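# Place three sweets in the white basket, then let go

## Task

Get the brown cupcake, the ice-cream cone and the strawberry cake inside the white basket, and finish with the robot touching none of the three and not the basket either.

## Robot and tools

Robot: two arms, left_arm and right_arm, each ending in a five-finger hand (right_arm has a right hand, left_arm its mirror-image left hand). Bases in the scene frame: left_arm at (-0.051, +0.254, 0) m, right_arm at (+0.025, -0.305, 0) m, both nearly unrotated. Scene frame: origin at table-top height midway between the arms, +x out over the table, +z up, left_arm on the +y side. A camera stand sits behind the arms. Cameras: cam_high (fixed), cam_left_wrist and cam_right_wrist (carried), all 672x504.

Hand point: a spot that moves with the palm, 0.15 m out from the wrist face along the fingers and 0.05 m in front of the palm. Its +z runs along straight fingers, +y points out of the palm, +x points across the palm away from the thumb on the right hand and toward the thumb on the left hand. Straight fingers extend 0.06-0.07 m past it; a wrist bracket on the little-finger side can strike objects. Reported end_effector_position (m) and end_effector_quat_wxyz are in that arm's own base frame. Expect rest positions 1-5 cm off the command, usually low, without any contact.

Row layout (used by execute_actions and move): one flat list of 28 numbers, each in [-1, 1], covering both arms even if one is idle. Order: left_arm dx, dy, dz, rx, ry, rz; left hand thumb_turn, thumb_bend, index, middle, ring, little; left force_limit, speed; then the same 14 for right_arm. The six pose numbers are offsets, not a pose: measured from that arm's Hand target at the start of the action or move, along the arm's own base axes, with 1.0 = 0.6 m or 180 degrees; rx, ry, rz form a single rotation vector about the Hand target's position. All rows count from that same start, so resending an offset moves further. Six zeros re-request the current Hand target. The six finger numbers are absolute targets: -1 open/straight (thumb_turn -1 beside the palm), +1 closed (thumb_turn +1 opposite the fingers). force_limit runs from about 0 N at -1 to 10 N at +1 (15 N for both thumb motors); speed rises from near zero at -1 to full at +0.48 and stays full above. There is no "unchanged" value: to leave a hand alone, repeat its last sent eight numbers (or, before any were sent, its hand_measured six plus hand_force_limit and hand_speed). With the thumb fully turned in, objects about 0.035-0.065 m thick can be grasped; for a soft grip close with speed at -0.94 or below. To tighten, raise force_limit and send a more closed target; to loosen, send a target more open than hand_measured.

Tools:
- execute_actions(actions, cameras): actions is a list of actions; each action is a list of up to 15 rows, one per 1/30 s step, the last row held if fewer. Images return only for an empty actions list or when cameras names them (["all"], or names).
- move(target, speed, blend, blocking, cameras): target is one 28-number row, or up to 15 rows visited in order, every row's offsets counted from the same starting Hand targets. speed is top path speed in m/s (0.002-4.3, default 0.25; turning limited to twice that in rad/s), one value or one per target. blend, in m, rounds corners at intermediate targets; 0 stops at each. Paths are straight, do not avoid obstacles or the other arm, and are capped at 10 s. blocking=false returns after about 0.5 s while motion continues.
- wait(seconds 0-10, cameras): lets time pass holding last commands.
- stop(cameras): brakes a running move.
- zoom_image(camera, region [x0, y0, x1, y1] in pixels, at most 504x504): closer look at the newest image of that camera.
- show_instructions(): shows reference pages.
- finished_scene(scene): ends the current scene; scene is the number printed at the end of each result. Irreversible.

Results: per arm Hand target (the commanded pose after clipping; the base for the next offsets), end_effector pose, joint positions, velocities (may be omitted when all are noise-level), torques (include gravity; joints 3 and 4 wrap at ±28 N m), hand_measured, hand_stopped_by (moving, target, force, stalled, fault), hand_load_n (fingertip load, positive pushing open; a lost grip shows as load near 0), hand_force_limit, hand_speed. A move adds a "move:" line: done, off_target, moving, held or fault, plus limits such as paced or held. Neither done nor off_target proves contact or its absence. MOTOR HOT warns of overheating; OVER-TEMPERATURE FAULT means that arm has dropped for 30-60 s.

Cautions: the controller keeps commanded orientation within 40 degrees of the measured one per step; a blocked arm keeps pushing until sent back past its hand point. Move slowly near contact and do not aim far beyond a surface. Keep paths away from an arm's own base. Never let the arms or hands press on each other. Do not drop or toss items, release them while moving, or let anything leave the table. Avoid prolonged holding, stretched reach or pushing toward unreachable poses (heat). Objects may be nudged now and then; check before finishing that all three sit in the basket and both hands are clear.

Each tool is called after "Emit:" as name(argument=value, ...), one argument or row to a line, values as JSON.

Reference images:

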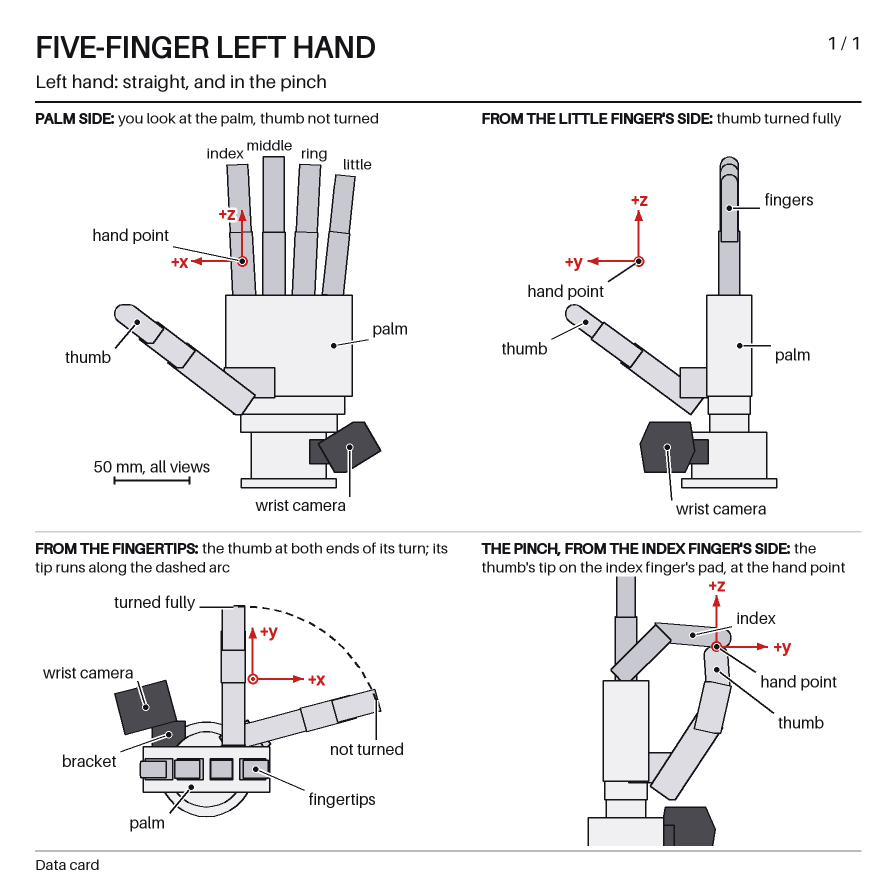

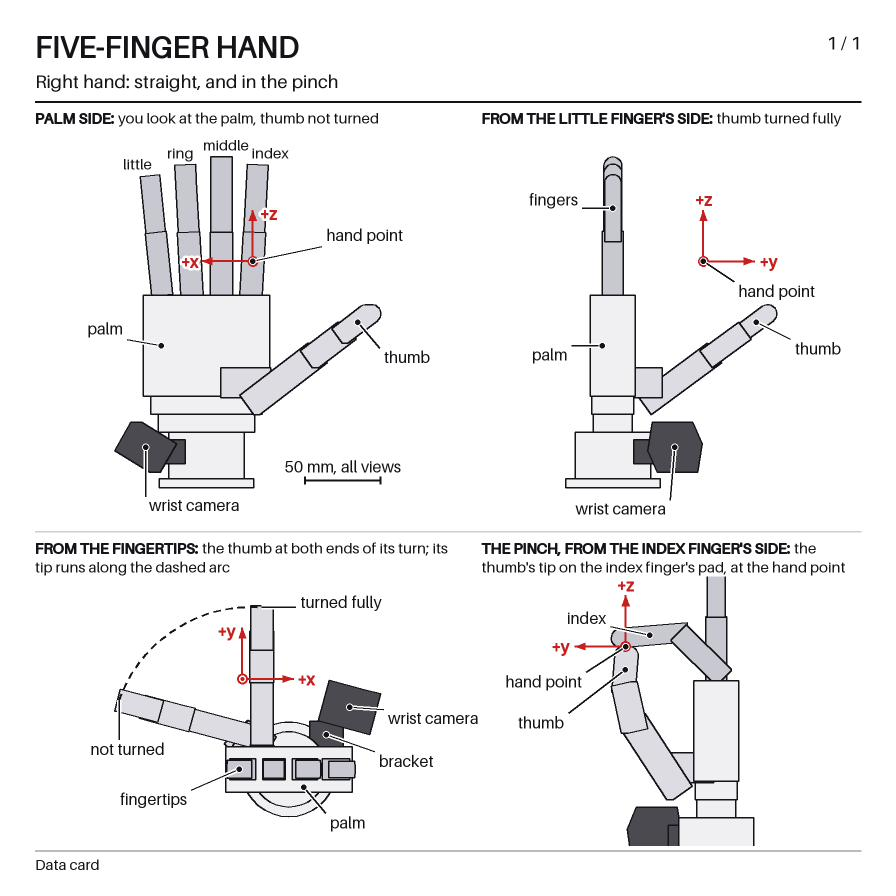

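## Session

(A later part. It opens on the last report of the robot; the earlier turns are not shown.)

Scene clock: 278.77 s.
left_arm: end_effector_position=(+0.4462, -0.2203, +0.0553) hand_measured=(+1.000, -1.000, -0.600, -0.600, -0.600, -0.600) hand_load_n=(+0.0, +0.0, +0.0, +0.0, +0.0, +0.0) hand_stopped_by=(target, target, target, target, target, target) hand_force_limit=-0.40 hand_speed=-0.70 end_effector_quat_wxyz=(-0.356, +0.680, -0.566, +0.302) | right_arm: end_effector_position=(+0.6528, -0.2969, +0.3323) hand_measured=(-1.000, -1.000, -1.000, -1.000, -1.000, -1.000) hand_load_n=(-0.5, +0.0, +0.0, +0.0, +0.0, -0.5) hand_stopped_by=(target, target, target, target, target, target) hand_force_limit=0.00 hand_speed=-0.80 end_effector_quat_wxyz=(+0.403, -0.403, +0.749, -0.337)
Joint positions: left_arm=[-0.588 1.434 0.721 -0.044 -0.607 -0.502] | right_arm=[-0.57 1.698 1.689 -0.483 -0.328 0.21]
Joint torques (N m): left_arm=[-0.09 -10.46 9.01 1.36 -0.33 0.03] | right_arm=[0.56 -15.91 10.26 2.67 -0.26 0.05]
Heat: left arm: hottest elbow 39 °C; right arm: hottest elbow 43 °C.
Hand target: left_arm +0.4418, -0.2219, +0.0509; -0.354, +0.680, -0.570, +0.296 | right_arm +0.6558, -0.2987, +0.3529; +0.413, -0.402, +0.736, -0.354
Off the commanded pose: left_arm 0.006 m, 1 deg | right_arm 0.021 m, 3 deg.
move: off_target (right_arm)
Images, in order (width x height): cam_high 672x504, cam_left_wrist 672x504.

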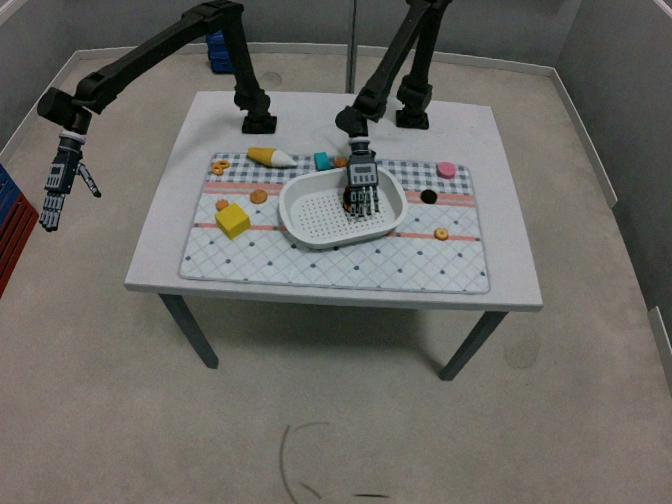

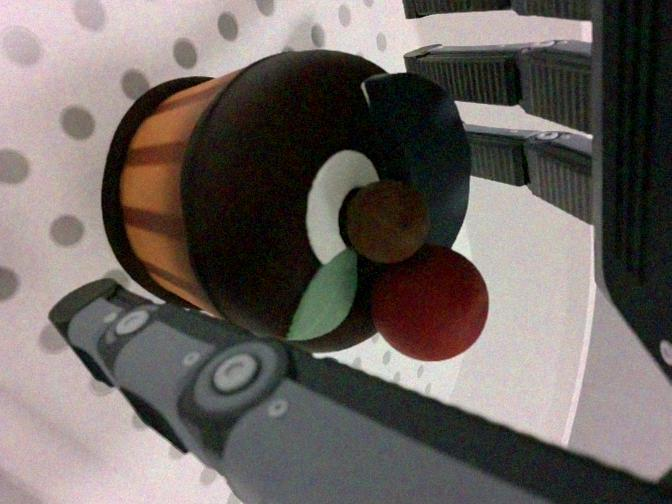

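Emit:
move(
  target=[
    [0,0,0.23,0,0,0,1,-1,-0.6,-0.6,-0.6,-0.6,-0.4,-0.7, 0,0,0,0,0,0,-1,-1,-1,-1,-1,-1,0,-0.8],
    [-0.33,0.1,0.25,0,0,0,1,-1,-0.6,-0.6,-0.6,-0.6,-0.4,-0.7, 0,0,0,0,0,0,-1,-1,-1,-1,-1,-1,0,-0.8],
  ],
  cameras=["cam_high","cam_left_wrist"],
  speed=0.2,
  blend=0.03,
)

Emit:
zoom_image(
  camera="cam_high",
  region=[310, 110, 430, 230],
)

Scene clock: 292.87 s.
left_arm: end_effector_position=(+0.2462, -0.1616, +0.2035) hand_measured=(+1.000, -1.000, -0.600, -0.600, -0.600, -0.600) hand_load_n=(+0.5, +0.0, +0.0, +0.0, +0.0, +0.0) hand_stopped_by=(target, target, target, target, target, target) hand_force_limit=-0.40 hand_speed=-0.70 end_effector_quat_wxyz=(-0.355, +0.679, -0.568, +0.299) | right_arm: end_effector_position=(+0.6528, -0.2969, +0.3323) hand_measured=(-1.000, -1.000, -1.000, -1.000, -1.000, -1.000) hand_load_n=(-0.5, +0.0, +0.0, +0.0, +0.0, +0.0) hand_stopped_by=(target, target, target, target, target, target) hand_force_limit=0.00 hand_speed=-0.80 end_effector_quat_wxyz=(+0.403, -0.403, +0.749, -0.337)
Joint positions: left_arm=[-0.913 0.677 0.688 -0.99 -0.815 -0.829] | right_arm=[-0.57 1.698 1.689 -0.483 -0.328 0.21]
Joint torques (N m): left_arm=[-0.09 -1.73 10.99 1.05 -0.51 0] | right_arm=[0.38 -16.5 10.5 2.73 -0.29 0.05]
Heat: left arm: hottest elbow 38 °C; right arm: hottest elbow 43 °C.
Hand target: left_arm +0.2438, -0.1619, +0.2010; -0.354, +0.680, -0.570, +0.297 | right_arm +0.6558, -0.2987, +0.3529; +0.413, -0.402, +0.736, -0.354
Off the commanded pose: left_arm 0.004 m, 0 deg | right_arm 0.021 m, 3 deg.
move: off_target (right_arm)
Images, in order (width x height): cam_high 672x504, cam_left_wrist 672x504.

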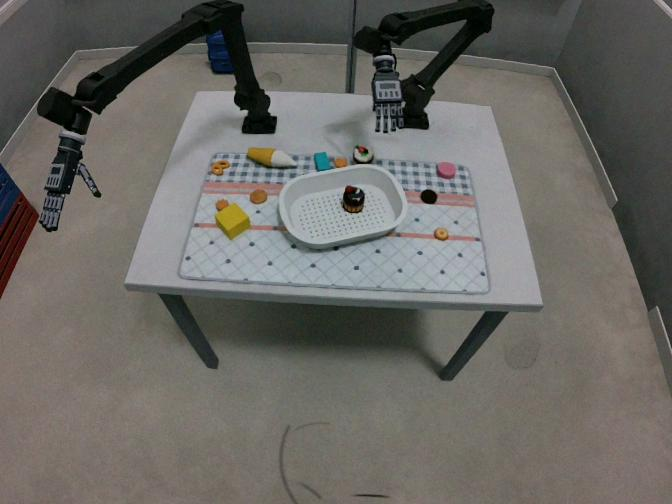

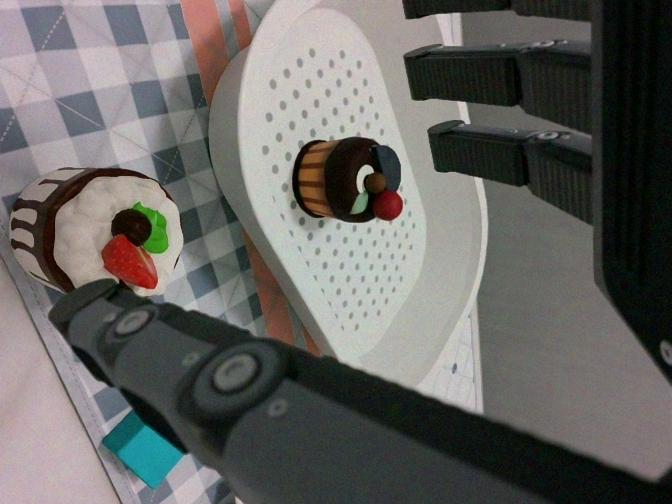

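Scaled by 4.200.

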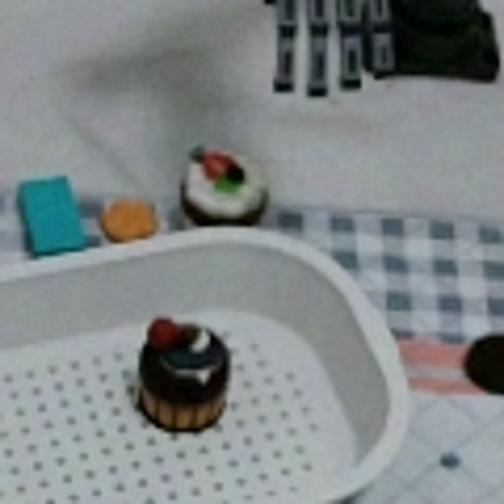

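Emit:
move(
  target=[-0.0043,-0.0272,-0.09,0,0,-0.5278,1,-1,-0.6,-0.6,-0.6,-0.6,-0.4,-0.7, 0,0,0,0,0,0,-1,-1,-1,-1,-1,-1,0,-0.8],
  cameras=["cam_high","cam_left_wrist"],
  speed=0.4,
)

Emit:
zoom_image(
  camera="cam_high",
  region=[310, 90, 430, 210],
)

Scene clock: 344.70 s.
left_arm: end_effector_position=(+0.2226, -0.1767, +0.1292) hand_measured=(+1.000, -1.000, -0.600, -0.600, -0.600, -0.600) hand_load_n=(+0.0, +0.0, +0.0, +0.0, +0.0, +0.0) hand_stopped_by=(target, target, target, target, target, target) hand_force_limit=-0.40 hand_speed=-0.70 end_effector_quat_wxyz=(+0.004, -0.048, +0.888, -0.457) | right_arm: end_effector_position=(+0.6528, -0.2969, +0.3323) hand_measured=(-1.000, -1.000, -1.000, -1.000, -1.000, -1.000) hand_load_n=(-0.5, +0.0, +0.0, +0.0, +0.0, +0.0) hand_stopped_by=(target, target, target, target, target, target) hand_force_limit=0.00 hand_speed=-0.80 end_effector_quat_wxyz=(+0.403, -0.403, +0.749, -0.337)
Joint positions: left_arm=[-0.201 0.979 0.651 -0.895 0.903 1.093] | right_arm=[-0.57 1.698 1.689 -0.483 -0.328 0.21]
Joint torques (N m): left_arm=[1.14 -3.9 15.35 0.64 0.61 0.2] | right_arm=[0.21 -16.44 10.32 2.76 -0.24 0.02]
Heat: left arm: hottest elbow 37 °C; right arm: hottest elbow 43 °C.
Hand target: left_arm +0.2413, -0.1782, +0.1471; +0.021, -0.039, +0.886, -0.461 | right_arm +0.6558, -0.2987, +0.3529; +0.413, -0.402, +0.736, -0.354
Off the commanded pose: left_arm 0.026 m, 2 deg | right_arm 0.021 m, 3 deg.
move: off_target (left_arm, right_arm)
Images, in order (width x height): cam_high 672x504, cam_left_wrist 672x504.

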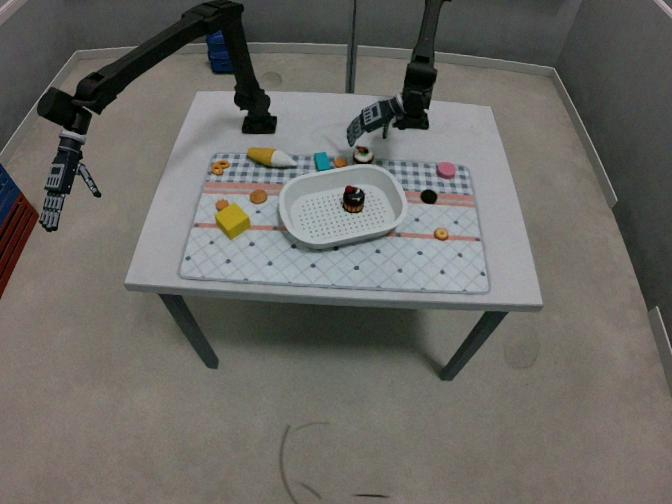

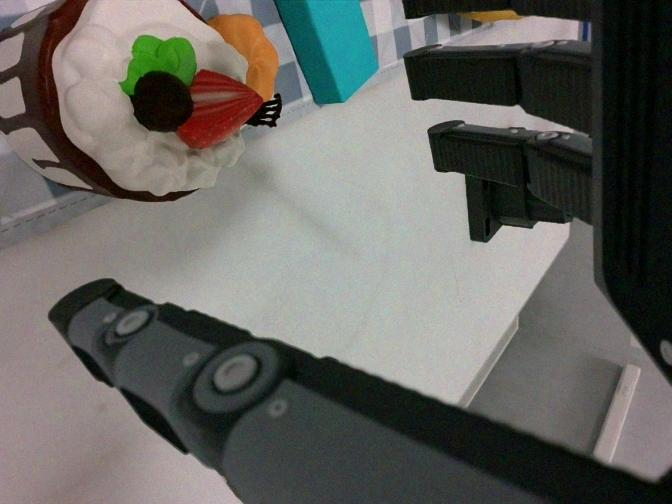

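Scaled by 4.200.

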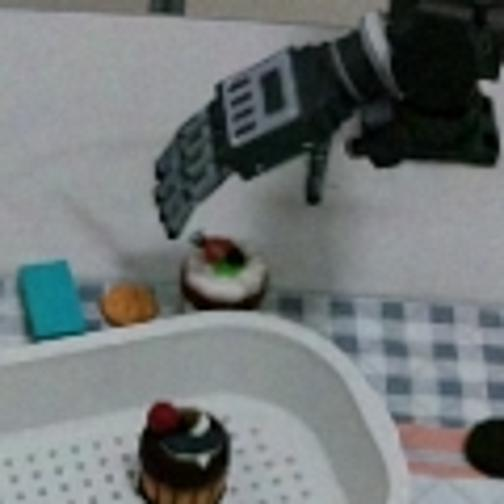

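Emit:
move(
  target=[0.0073,-0.008,-0.09,0,0,0,1,-1,-0.6,-0.6,-0.6,-0.6,-0.4,-0.7, 0,0,0,0,0,0,-1,-1,-1,-1,-1,-1,0,-0.8],
  cameras=["cam_high","cam_left_wrist"],
  speed=0.15,
)

Emit:
zoom_image(
  camera="cam_high",
  region=[310, 90, 430, 210],
)

Scene clock: 382.27 s.
left_arm: end_effector_position=(+0.2476, -0.1817, +0.0988) hand_measured=(+1.000, -1.000, -0.600, -0.600, -0.600, -0.600) hand_load_n=(+0.0, +0.0, +0.0, +0.0, +0.0, +0.0) hand_stopped_by=(target, target, target, target, target, target) hand_force_limit=-0.40 hand_speed=-0.70 end_effector_quat_wxyz=(+0.026, -0.036, +0.885, -0.463) | right_arm: end_effector_position=(+0.6528, -0.2969, +0.3323) hand_measured=(-1.000, -1.000, -1.000, -1.000, -1.000, -1.000) hand_load_n=(+0.0, -0.5, +0.0, +0.0, +0.0, +0.0) hand_stopped_by=(target, target, target, target, target, target) hand_force_limit=0.00 hand_speed=-0.80 end_effector_quat_wxyz=(+0.403, -0.403, +0.749, -0.337)
Joint positions: left_arm=[-0.201 1.067 0.614 -0.717 0.903 1.093] | right_arm=[-0.57 1.698 1.689 -0.483 -0.328 0.21]
Joint velocities: left_arm=[-0.005 -0.005 0.007 -0.002 -0.154 0.007] | right_arm=[within noise]
Joint torques (N m): left_arm=[0.15 -5.07 9.11 1.76 0.45 0] | right_arm=[0.21 -16.38 10.29 2.82 -0.3 0.05]
Heat: left arm: hottest elbow 42 °C; right arm: hottest elbow 43 °C.
Hand target: left_arm +0.2455, -0.1830, +0.0929; +0.020, -0.039, +0.886, -0.461 | right_arm +0.6558, -0.2987, +0.3529; +0.413, -0.402, +0.736, -0.354
Off the commanded pose: left_arm 0.006 m, 1 deg | right_arm 0.021 m, 3 deg.
move: off_target (right_arm)
Images, in order (width x height): cam_high 672x504, cam_left_wrist 672x504.

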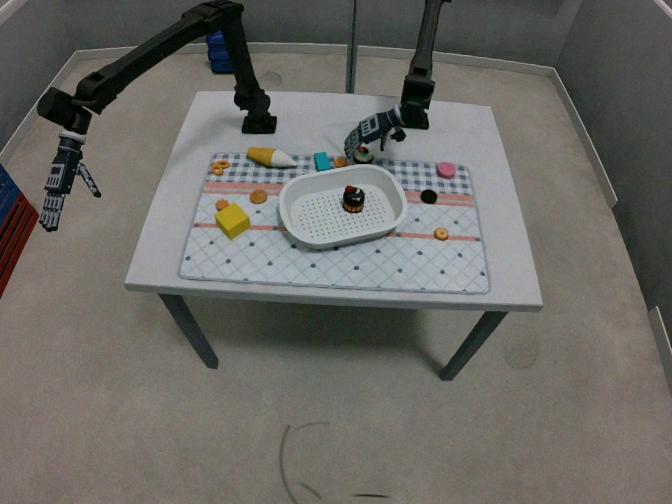

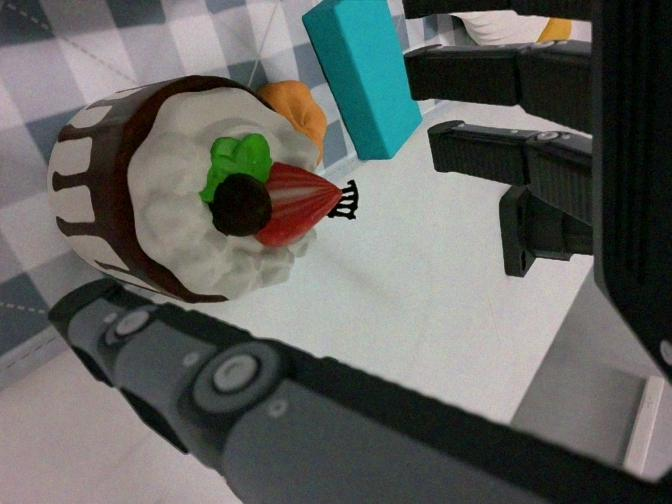

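Scaled by 4.200.

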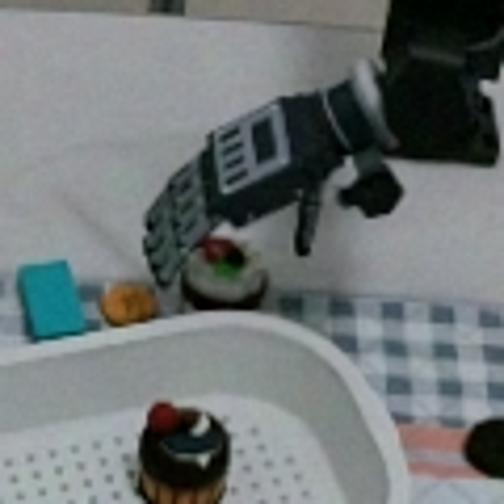

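Emit:
move(
  target=[
    [-0.0232,-0.0133,-0.02,0,0,0,1,-1,-0.6,-0.6,-0.6,-0.6,-0.4,-0.7, 0,0,0,0,0,0,-1,-1,-1,-1,-1,-1,0,-0.8],
    [-0.0232,-0.0133,-0.1,0,0,0,1,-1,-0.6,-0.6,-0.6,-0.6,-0.4,-0.7, 0,0,0,0,0,0,-1,-1,-1,-1,-1,-1,0,-0.8],
  ],
  cameras=["cam_high","cam_left_wrist"],
  speed=0.08,
)

Emit:
zoom_image(
  camera="cam_high",
  region=[310, 90, 430, 210],
)

Scene clock: 406.23 s.
left_arm: end_effector_position=(+0.2360, -0.1899, +0.0392) hand_measured=(+1.000, -1.000, -0.600, -0.600, -0.600, -0.600) hand_load_n=(+0.0, +0.0, +0.0, +0.0, +0.0, +0.0) hand_stopped_by=(target, target, target, target, target, target) hand_force_limit=-0.40 hand_speed=-0.70 end_effector_quat_wxyz=(+0.028, -0.035, +0.885, -0.463) | right_arm: end_effector_position=(+0.6528, -0.2969, +0.3323) hand_measured=(-1.000, -1.000, -1.000, -1.000, -1.000, -1.000) hand_load_n=(+0.0, +0.0, +0.0, +0.0, +0.0, +0.0) hand_stopped_by=(target, target, target, target, target, target) hand_force_limit=0.00 hand_speed=-0.80 end_effector_quat_wxyz=(+0.403, -0.403, +0.749, -0.337)
Joint positions: left_arm=[-0.24 1.15 0.479 -0.45 0.887 1.036] | right_arm=[-0.57 1.698 1.689 -0.483 -0.328 0.21]
Joint torques (N m): left_arm=[-0.09 -5.07 7.95 1.74 0.41 -0.02] | right_arm=[0.26 -16.67 10.32 2.86 -0.28 0.02]
Heat: left arm: hottest elbow 40 °C; right arm: hottest elbow 43 °C.
Hand target: left_arm +0.2318, -0.1910, +0.0330; +0.021, -0.039, +0.886, -0.461 | right_arm +0.6558, -0.2987, +0.3529; +0.413, -0.402, +0.736, -0.354
Off the commanded pose: left_arm 0.008 m, 1 deg | right_arm 0.021 m, 3 deg.
move: off_target (right_arm)
Images, in order (width x height): cam_high 672x504, cam_left_wrist 672x504.

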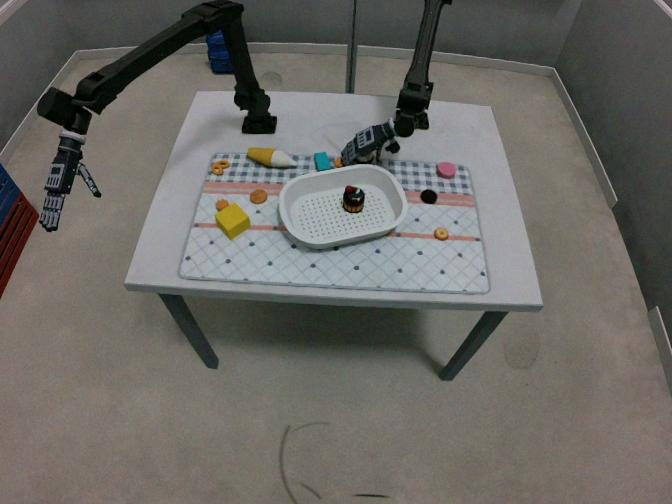

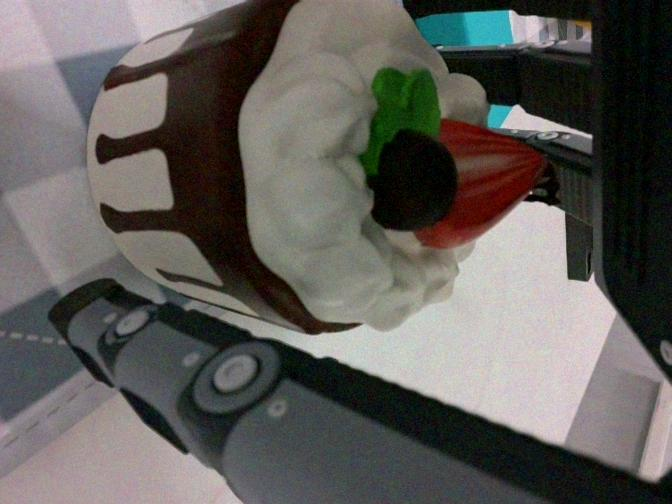

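Scaled by 4.200.

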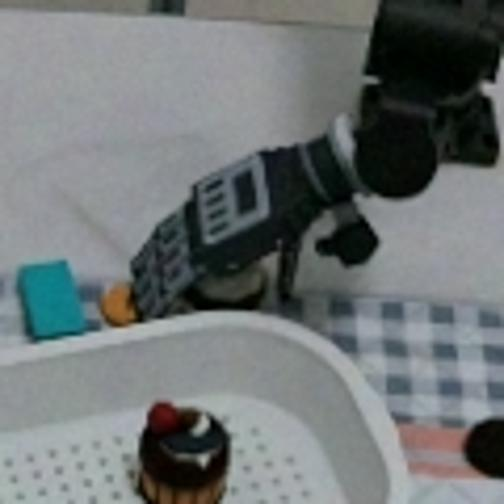

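Emit:
move(
  target=[0,0,0.005,0,0,0,1,0.1,0.1,0.1,0.1,0.0,-0.4,-0.88, 0,0,0,0,0,0,-1,-1,-1,-1,-1,-1,0,-0.8],
  cameras=["cam_high","cam_left_wrist"],
)

Emit:
zoom_image(
  camera="cam_high",
  region=[310, 90, 430, 210],
)

Scene clock: 411.47 s.
left_arm: end_effector_position=(+0.2360, -0.1898, +0.0392) hand_measured=(+1.000, -0.814, -0.168, -0.244, -0.178, +0.000) hand_load_n=(+0.0, +9.0, +5.0, +0.5, +2.0, +0.0) hand_stopped_by=(target, force, force, force, force, target) hand_force_limit=-0.40 hand_speed=-0.88 end_effector_quat_wxyz=(+0.028, -0.036, +0.885, -0.463) | right_arm: end_effector_position=(+0.6528, -0.2969, +0.3323) hand_measured=(-1.000, -1.000, -1.000, -1.000, -1.000, -1.000) hand_load_n=(-0.5, +0.0, +0.0, +0.0, -0.5, +0.0) hand_stopped_by=(target, target, target, target, target, target) hand_force_limit=0.00 hand_speed=-0.80 end_effector_quat_wxyz=(+0.403, -0.403, +0.749, -0.337)
Joint positions: left_arm=[-0.24 1.15 0.479 -0.45 0.887 1.034] | right_arm=[-0.57 1.698 1.689 -0.483 -0.328 0.21]
Joint torques (N m): left_arm=[-0.09 -5.66 8.36 1.31 0.42 -0.01] | right_arm=[0.15 -15.85 10.47 2.88 -0.26 -0.01]
Heat: left arm: hottest elbow 39 °C; right arm: hottest elbow 43 °C.
Hand target: left_arm +0.2318, -0.1910, +0.0360; +0.021, -0.039, +0.886, -0.461 | right_arm +0.6558, -0.2987, +0.3529; +0.413, -0.402, +0.736, -0.354
Off the commanded pose: left_arm 0.005 m, 1 deg | right_arm 0.021 m, 3 deg.
move: off_target (right_arm)
Images, in order (width x height): cam_high 672x504, cam_left_wrist 672x504.

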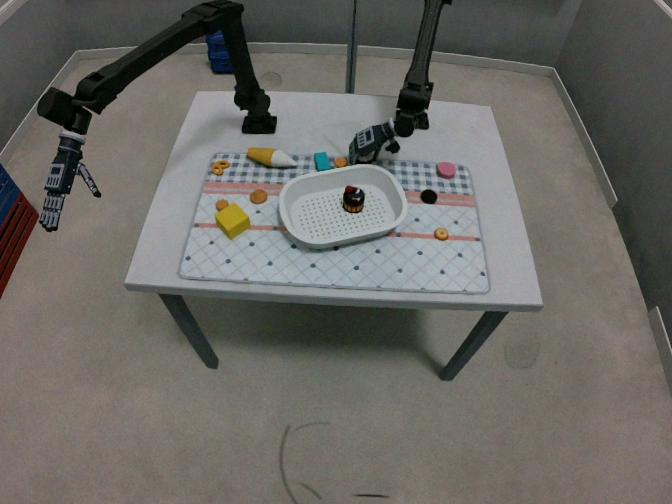

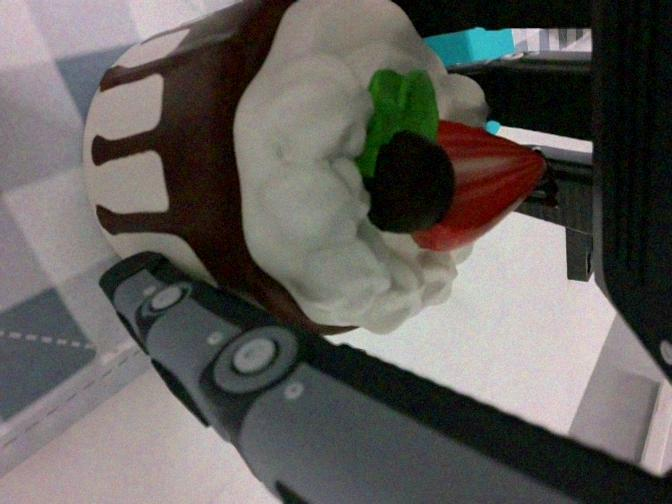

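Scaled by 4.200.

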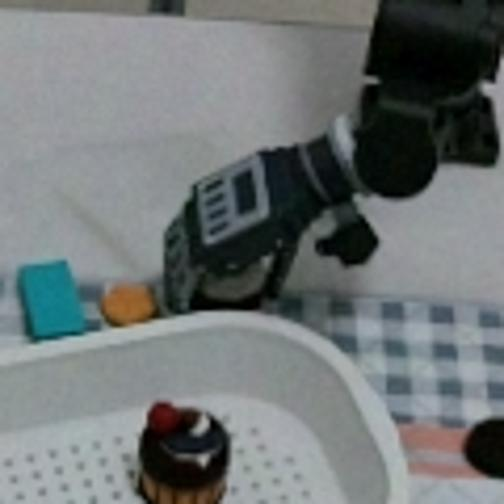

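Emit:
move(
  target=[
    [0,0,0.28,0,0,0,1,0.1,0.1,0.1,0.1,0.0,-0.4,-0.88, 0,0,0,0,0,0,-1,-1,-1,-1,-1,-1,0,-0.8],
    [0.358,0.063,0.29,0,0,0.5833,1,0.1,0.1,0.1,0.1,0.0,-0.4,-0.88, 0,0,0,0,0,0,-1,-1,-1,-1,-1,-1,0,-0.8],
  ],
  cameras=["cam_high","cam_left_wrist"],
  speed=[0.15,0.3],
  blend=0.02,
)

Emit:
zoom_image(
  camera="cam_high",
  region=[260, 90, 440, 260],
)

Scene clock: 425.43 s.
left_arm: end_effector_position=(+0.4297, -0.1409, +0.1838) hand_measured=(+1.000, -0.814, -0.168, -0.244, -0.178, +0.000) hand_load_n=(+0.0, +9.0, +5.0, +0.5, +2.0, +0.0) hand_stopped_by=(target, force, force, force, force, target) hand_force_limit=-0.40 hand_speed=-0.88 end_effector_quat_wxyz=(-0.377, +0.727, -0.520, +0.244) | right_arm: end_effector_position=(+0.6528, -0.2969, +0.3323) hand_measured=(-1.000, -1.000, -1.000, -1.000, -1.000, -1.000) hand_load_n=(+0.0, +0.0, +0.0, +0.0, +0.0, +0.0) hand_stopped_by=(target, target, target, target, target, target) hand_force_limit=0.00 hand_speed=-0.80 end_effector_quat_wxyz=(+0.403, -0.403, +0.749, -0.337)
Joint positions: left_arm=[-0.473 1.15 0.887 -0.582 -0.646 -0.549] | right_arm=[-0.57 1.698 1.689 -0.483 -0.328 0.21]
Joint torques (N m): left_arm=[-0.15 -7.24 16.81 1.35 -0.44 -0.03] | right_arm=[1.2 -15.79 10.32 2.74 -0.28 0.02]
Heat: left arm: hottest elbow 39 °C; right arm: hottest elbow 44 °C.
Hand target: left_arm +0.4465, -0.1532, +0.2099; -0.378, +0.727, -0.509, +0.265 | right_arm +0.6558, -0.2987, +0.3529; +0.413, -0.402, +0.736, -0.354
Off the commanded pose: left_arm 0.033 m, 3 deg | right_arm 0.021 m, 3 deg.
move: off_target (left_arm, right_arm)
Images, in order (width x height): cam_high 672x504, cam_left_wrist 672x504.

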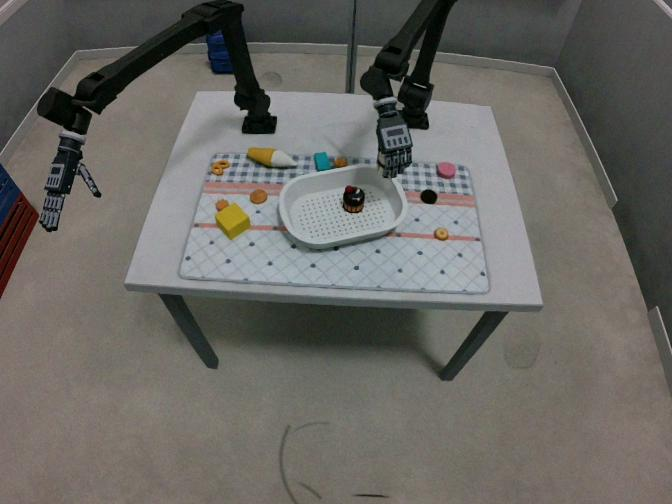

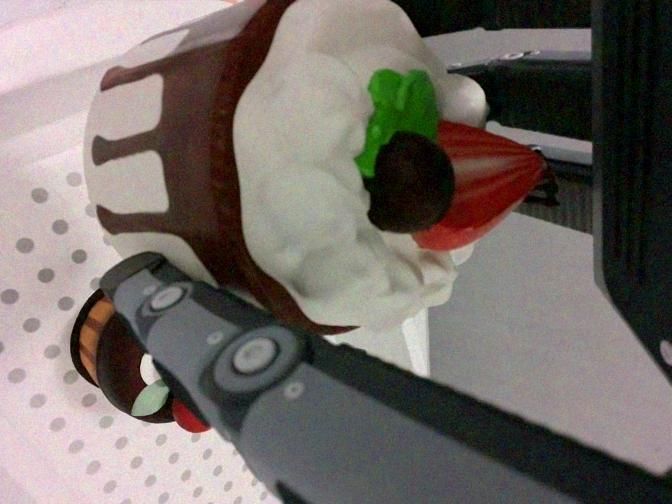

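Scaled by 2.800.

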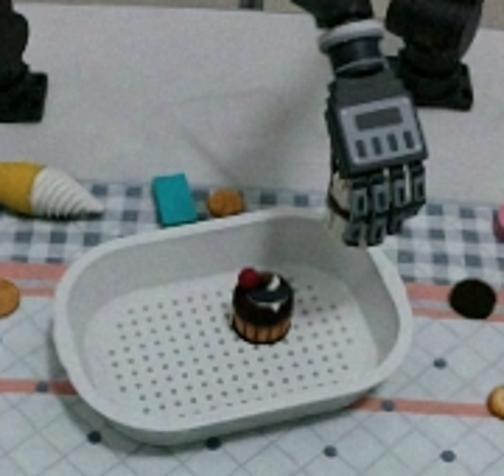

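Emit:
move(
  target=[0.01,0.0,-0.19,0,0,0,1,0.1,0.1,0.1,0.1,0.0,-0.4,-0.88, 0,0,0,0,0,0,-1,-1,-1,-1,-1,-1,0,-0.8],
  cameras=["cam_high","cam_left_wrist"],
  speed=0.15,
)

Emit:
zoom_image(
  camera="cam_high",
  region=[260, 90, 440, 260],
)

Scene clock: 430.33 s.
left_arm: end_effector_position=(+0.4511, -0.1518, +0.0996) hand_measured=(+1.000, -0.814, -0.168, -0.244, -0.178, +0.000) hand_load_n=(+0.0, +9.0, +5.0, +0.5, +2.0, +0.0) hand_stopped_by=(target, force, force, force, force, target) hand_force_limit=-0.40 hand_speed=-0.88 end_effector_quat_wxyz=(-0.379, +0.726, -0.511, +0.261) | right_arm: end_effector_position=(+0.6528, -0.2969, +0.3323) hand_measured=(-1.000, -1.000, -1.000, -1.000, -1.000, -1.000) hand_load_n=(-0.5, +0.0, +0.0, +0.0, +0.0, +0.0) hand_stopped_by=(target, target, target, target, target, target) hand_force_limit=0.00 hand_speed=-0.80 end_effector_quat_wxyz=(+0.403, -0.403, +0.749, -0.337)
Joint positions: left_arm=[-0.473 1.304 0.754 -0.255 -0.646 -0.549] | right_arm=[-0.57 1.698 1.689 -0.483 -0.328 0.21]
Joint torques (N m): left_arm=[0.44 -9.11 9.52 2.44 -0.25 0.04] | right_arm=[0.62 -16.26 10.15 2.93 -0.25 0]
Heat: left arm: hottest elbow 40 °C; right arm: hottest elbow 44 °C.
Hand target: left_arm +0.4525, -0.1532, +0.0959; -0.378, +0.727, -0.509, +0.264 | right_arm +0.6558, -0.2987, +0.3529; +0.413, -0.402, +0.736, -0.354
Off the commanded pose: left_arm 0.004 m, 0 deg | right_arm 0.021 m, 3 deg.
move: off_target (right_arm)
Images, in order (width x height): cam_high 672x504, cam_left_wrist 672x504.

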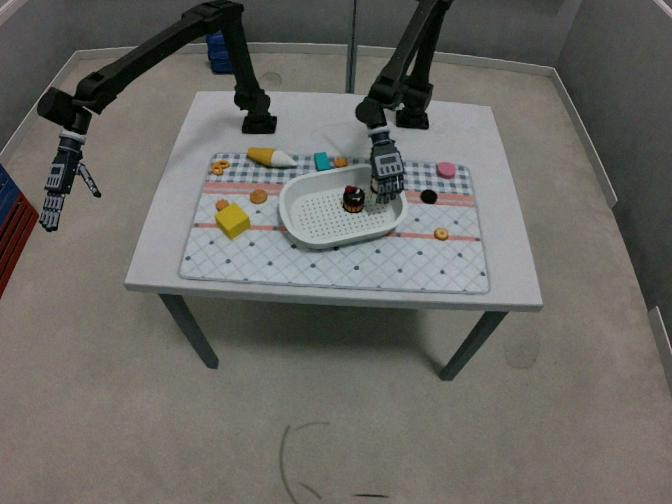

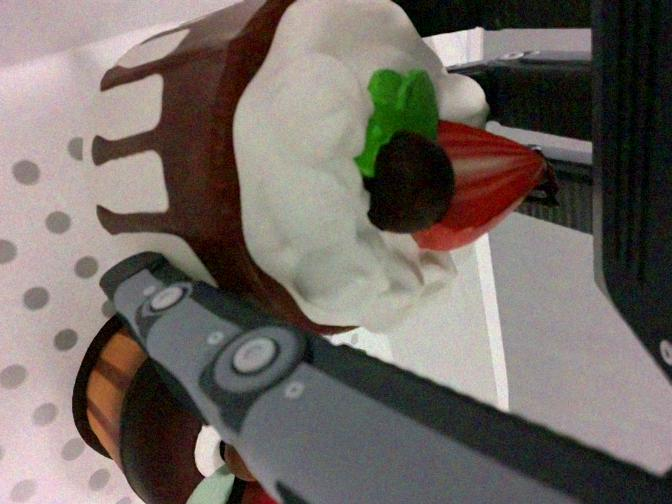

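Scaled by 2.800.

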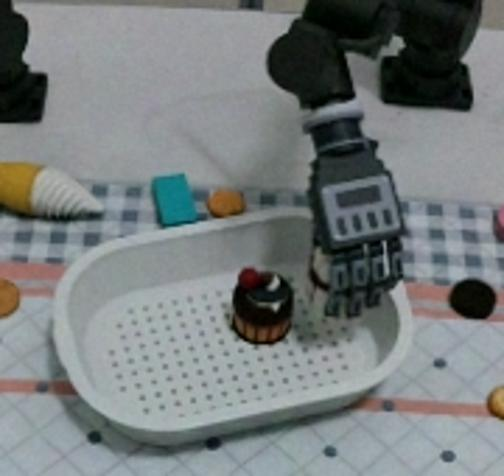

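Emit:
move(
  target=[-0.0237,0.0087,0.06,0,0,-0.3333,1,0.1,0.1,0.1,0.1,0.0,-0.4,-0.88, 0,0,0,0,0,0,-1,-1,-1,-1,-1,-1,0,-0.8],
  cameras=["cam_high","cam_left_wrist"],
  speed=0.3,
)

Emit:
zoom_image(
  camera="cam_high",
  region=[260, 90, 440, 260],
)

Scene clock: 442.50 s.
left_arm: end_effector_position=(+0.4151, -0.1483, +0.1109) hand_measured=(+1.000, -0.814, -0.168, -0.244, -0.178, +0.000) hand_load_n=(+0.5, +9.0, +5.0, +0.5, +2.0, +0.0) hand_stopped_by=(target, force, force, force, force, target) hand_force_limit=-0.40 hand_speed=-0.88 end_effector_quat_wxyz=(+0.179, -0.384, +0.808, -0.410) | right_arm: end_effector_position=(+0.6528, -0.2969, +0.3323) hand_measured=(-1.000, -1.000, -1.000, -1.000, -1.000, -1.000) hand_load_n=(-0.5, +0.0, +0.0, +0.0, +0.0, +0.0) hand_stopped_by=(target, target, target, target, target, target) hand_force_limit=0.00 hand_speed=-0.80 end_effector_quat_wxyz=(+0.403, -0.403, +0.749, -0.337)
Joint positions: left_arm=[-0.128 1.232 0.724 -0.224 0.459 0.347] | right_arm=[-0.57 1.698 1.689 -0.483 -0.328 0.21]
Joint torques (N m): left_arm=[1.2 -7.94 15.87 1.57 0.33 0.14] | right_arm=[0.21 -16.21 10.26 2.84 -0.22 0.01]
Heat: left arm: hottest elbow 39 °C; right arm: hottest elbow 44 °C.
Hand target: left_arm +0.4383, -0.1480, +0.1319; +0.196, -0.375, +0.804, -0.418 | right_arm +0.6558, -0.2987, +0.3529; +0.413, -0.402, +0.736, -0.354
Off the commanded pose: left_arm 0.031 m, 2 deg | right_arm 0.021 m, 3 deg.
move: off_target (left_arm, right_arm)
Images, in order (width x height): cam_high 672x504, cam_left_wrist 672x504.

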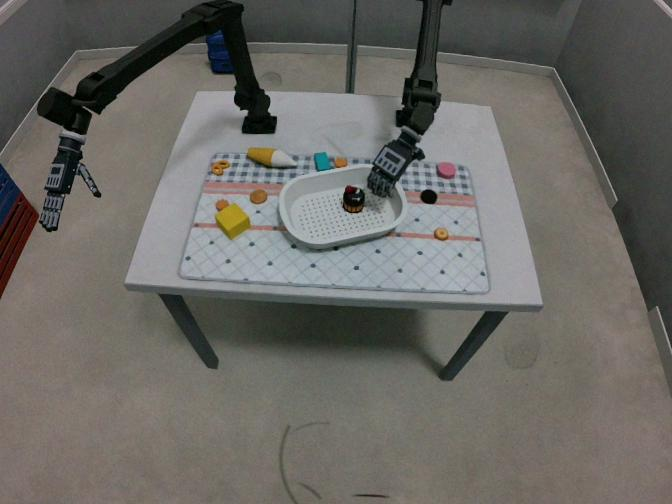

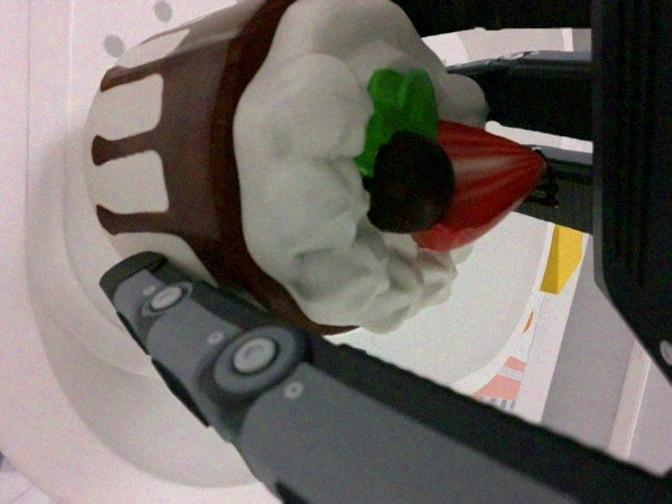

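Scaled by 2.800.

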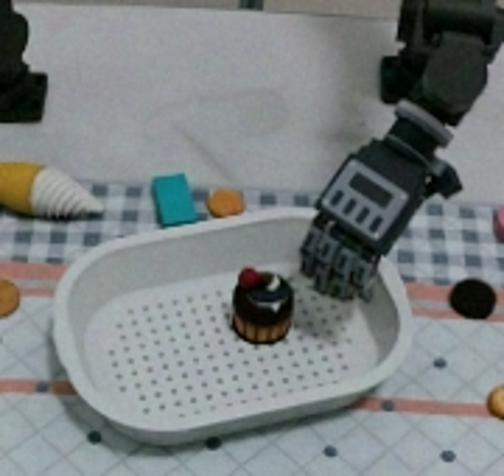

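Emit:
move(
  target=[0.012,0.0,-0.11,0,0,0,1,0.1,0.1,0.1,0.1,0.0,-0.4,-0.88, 0,0,0,0,0,0,-1,-1,-1,-1,-1,-1,0,-0.8],
  cameras=["cam_high","cam_left_wrist"],
  speed=0.1,
)

Emit:
zoom_image(
  camera="cam_high",
  region=[260, 90, 440, 260],
)

Scene clock: 446.57 s.
left_arm: end_effector_position=(+0.4434, -0.1514, +0.0705) hand_measured=(+1.000, -0.814, -0.168, -0.244, -0.178, +0.000) hand_load_n=(+0.0, +9.0, +5.0, +0.5, +2.0, +0.0) hand_stopped_by=(target, force, force, force, force, target) hand_force_limit=-0.40 hand_speed=-0.88 end_effector_quat_wxyz=(+0.192, -0.377, +0.804, -0.418) | right_arm: end_effector_position=(+0.6528, -0.2969, +0.3323) hand_measured=(-1.000, -1.000, -1.000, -1.000, -1.000, -1.000) hand_load_n=(-0.5, +0.0, +0.0, +0.0, +0.0, +0.0) hand_stopped_by=(target, target, target, target, target, target) hand_force_limit=0.00 hand_speed=-0.80 end_effector_quat_wxyz=(+0.403, -0.403, +0.749, -0.337)
Joint positions: left_arm=[-0.126 1.375 0.709 -0.034 0.461 0.35] | right_arm=[-0.57 1.698 1.689 -0.483 -0.328 0.21]
Joint torques (N m): left_arm=[1.08 -9.58 9.05 2.62 0.32 0.17] | right_arm=[0.62 -15.74 10.3 2.7 -0.25 0.01]
Heat: left arm: hottest elbow 40 °C; right arm: hottest elbow 44 °C.
Hand target: left_arm +0.4454, -0.1480, +0.0659; +0.196, -0.375, +0.804, -0.418 | right_arm +0.6558, -0.2987, +0.3529; +0.413, -0.402, +0.736, -0.354
Off the commanded pose: left_arm 0.006 m, 0 deg | right_arm 0.021 m, 3 deg.
move: off_target (right_arm)
Images, in order (width x height): cam_high 672x504, cam_left_wrist 672x504.

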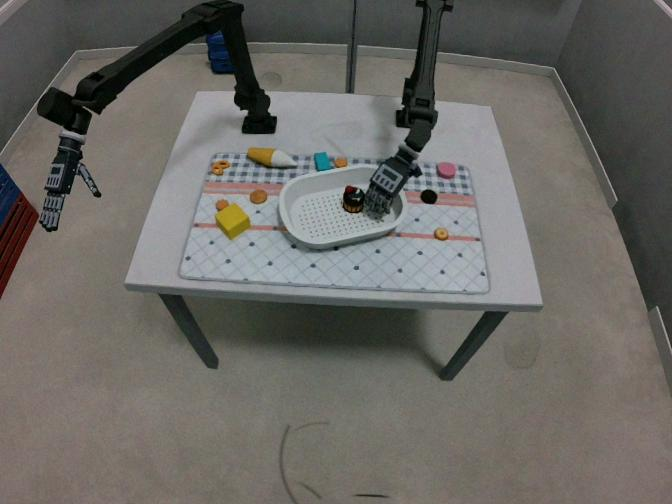

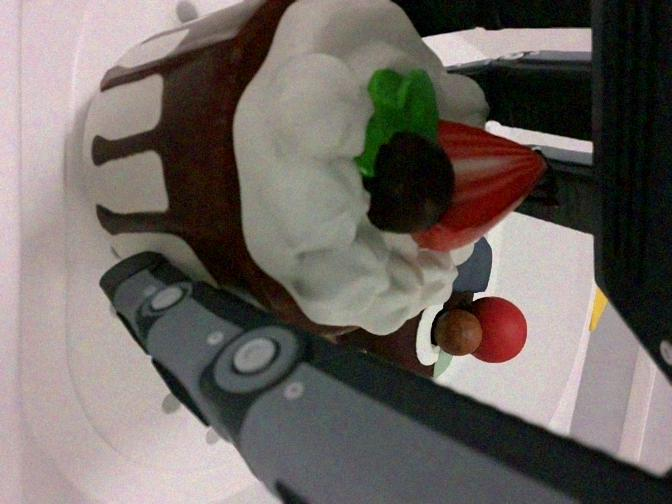

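Scaled by 2.800.

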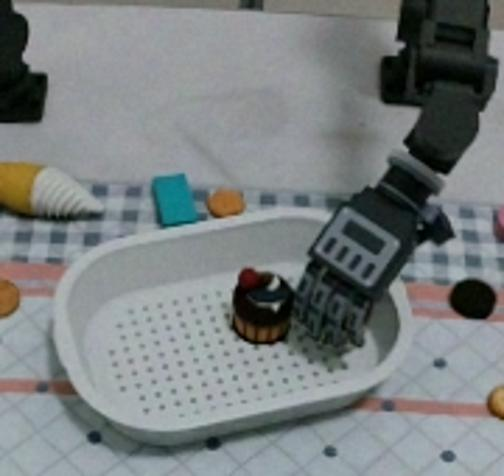

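Emit:
move(
  target=[0.0,0.015,-0.034,0,0,0,1,0.1,0.1,0.1,0.1,0.0,-0.4,-0.88, 0,0,0,0,0,0,-1,-1,-1,-1,-1,-1,0,-0.8],
  cameras=["cam_high","cam_left_wrist"],
  speed=0.05,
)

Emit:
zoom_image(
  camera="cam_high",
  region=[260, 90, 440, 260],
)

Scene clock: 450.47 s.
left_arm: end_effector_position=(+0.4448, -0.1429, +0.0520) hand_measured=(+1.000, -0.814, -0.168, -0.244, -0.178, +0.000) hand_load_n=(+0.5, +9.0, +5.0, +0.5, +2.0, +0.0) hand_stopped_by=(target, force, force, force, force, target) hand_force_limit=-0.40 hand_speed=-0.88 end_effector_quat_wxyz=(+0.193, -0.376, +0.803, -0.420) | right_arm: end_effector_position=(+0.6528, -0.2969, +0.3323) hand_measured=(-1.000, -1.000, -1.000, -1.000, -1.000, -1.000) hand_load_n=(-0.5, +0.0, +0.0, +0.0, +0.0, +0.0) hand_stopped_by=(target, target, target, target, target, target) hand_force_limit=0.00 hand_speed=-0.80 end_effector_quat_wxyz=(+0.403, -0.403, +0.749, -0.337)
Joint positions: left_arm=[-0.103 1.416 0.686 0.027 0.48 0.366] | right_arm=[-0.57 1.698 1.689 -0.483 -0.328 0.21]
Joint torques (N m): left_arm=[1.2 -9.47 8.46 2.76 0.32 0.15] | right_arm=[0.62 -16.62 10.25 3 -0.2 0.04]
Heat: left arm: hottest elbow 40 °C; right arm: hottest elbow 44 °C.
Hand target: left_arm +0.4455, -0.1391, +0.0454; +0.196, -0.375, +0.804, -0.418 | right_arm +0.6558, -0.2987, +0.3529; +0.413, -0.402, +0.736, -0.354
Off the commanded pose: left_arm 0.008 m, 0 deg | right_arm 0.021 m, 3 deg.
move: off_target (right_arm)
Images, in order (width x height): cam_high 672x504, cam_left_wrist 672x504.

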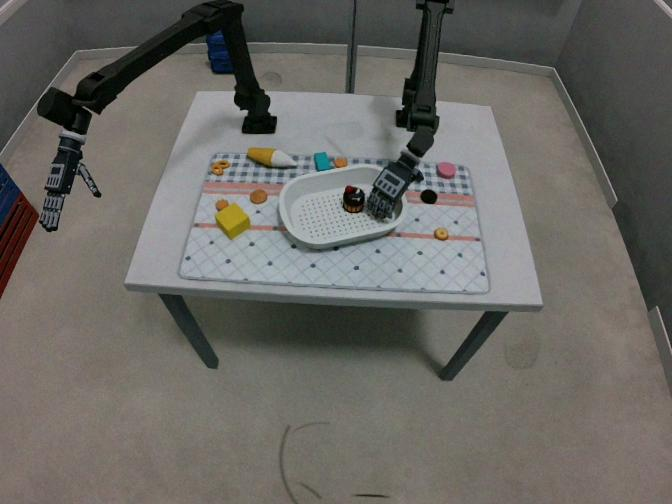

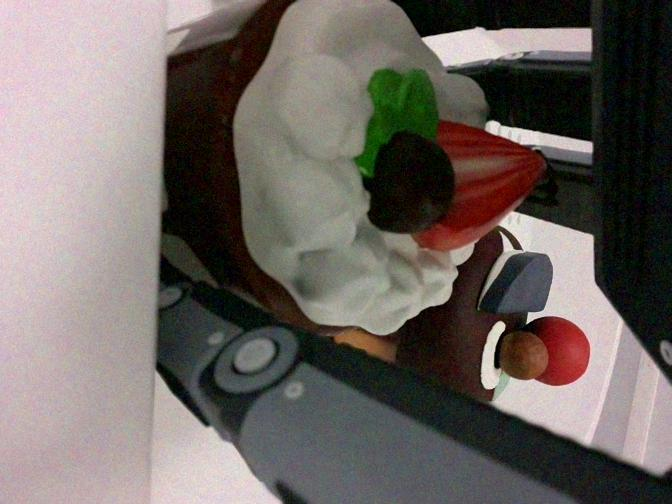

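Scaled by 2.800.

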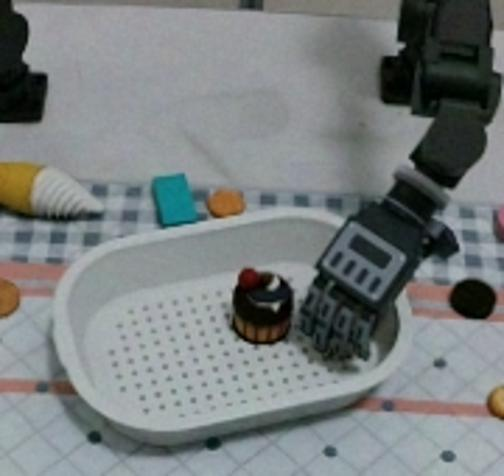

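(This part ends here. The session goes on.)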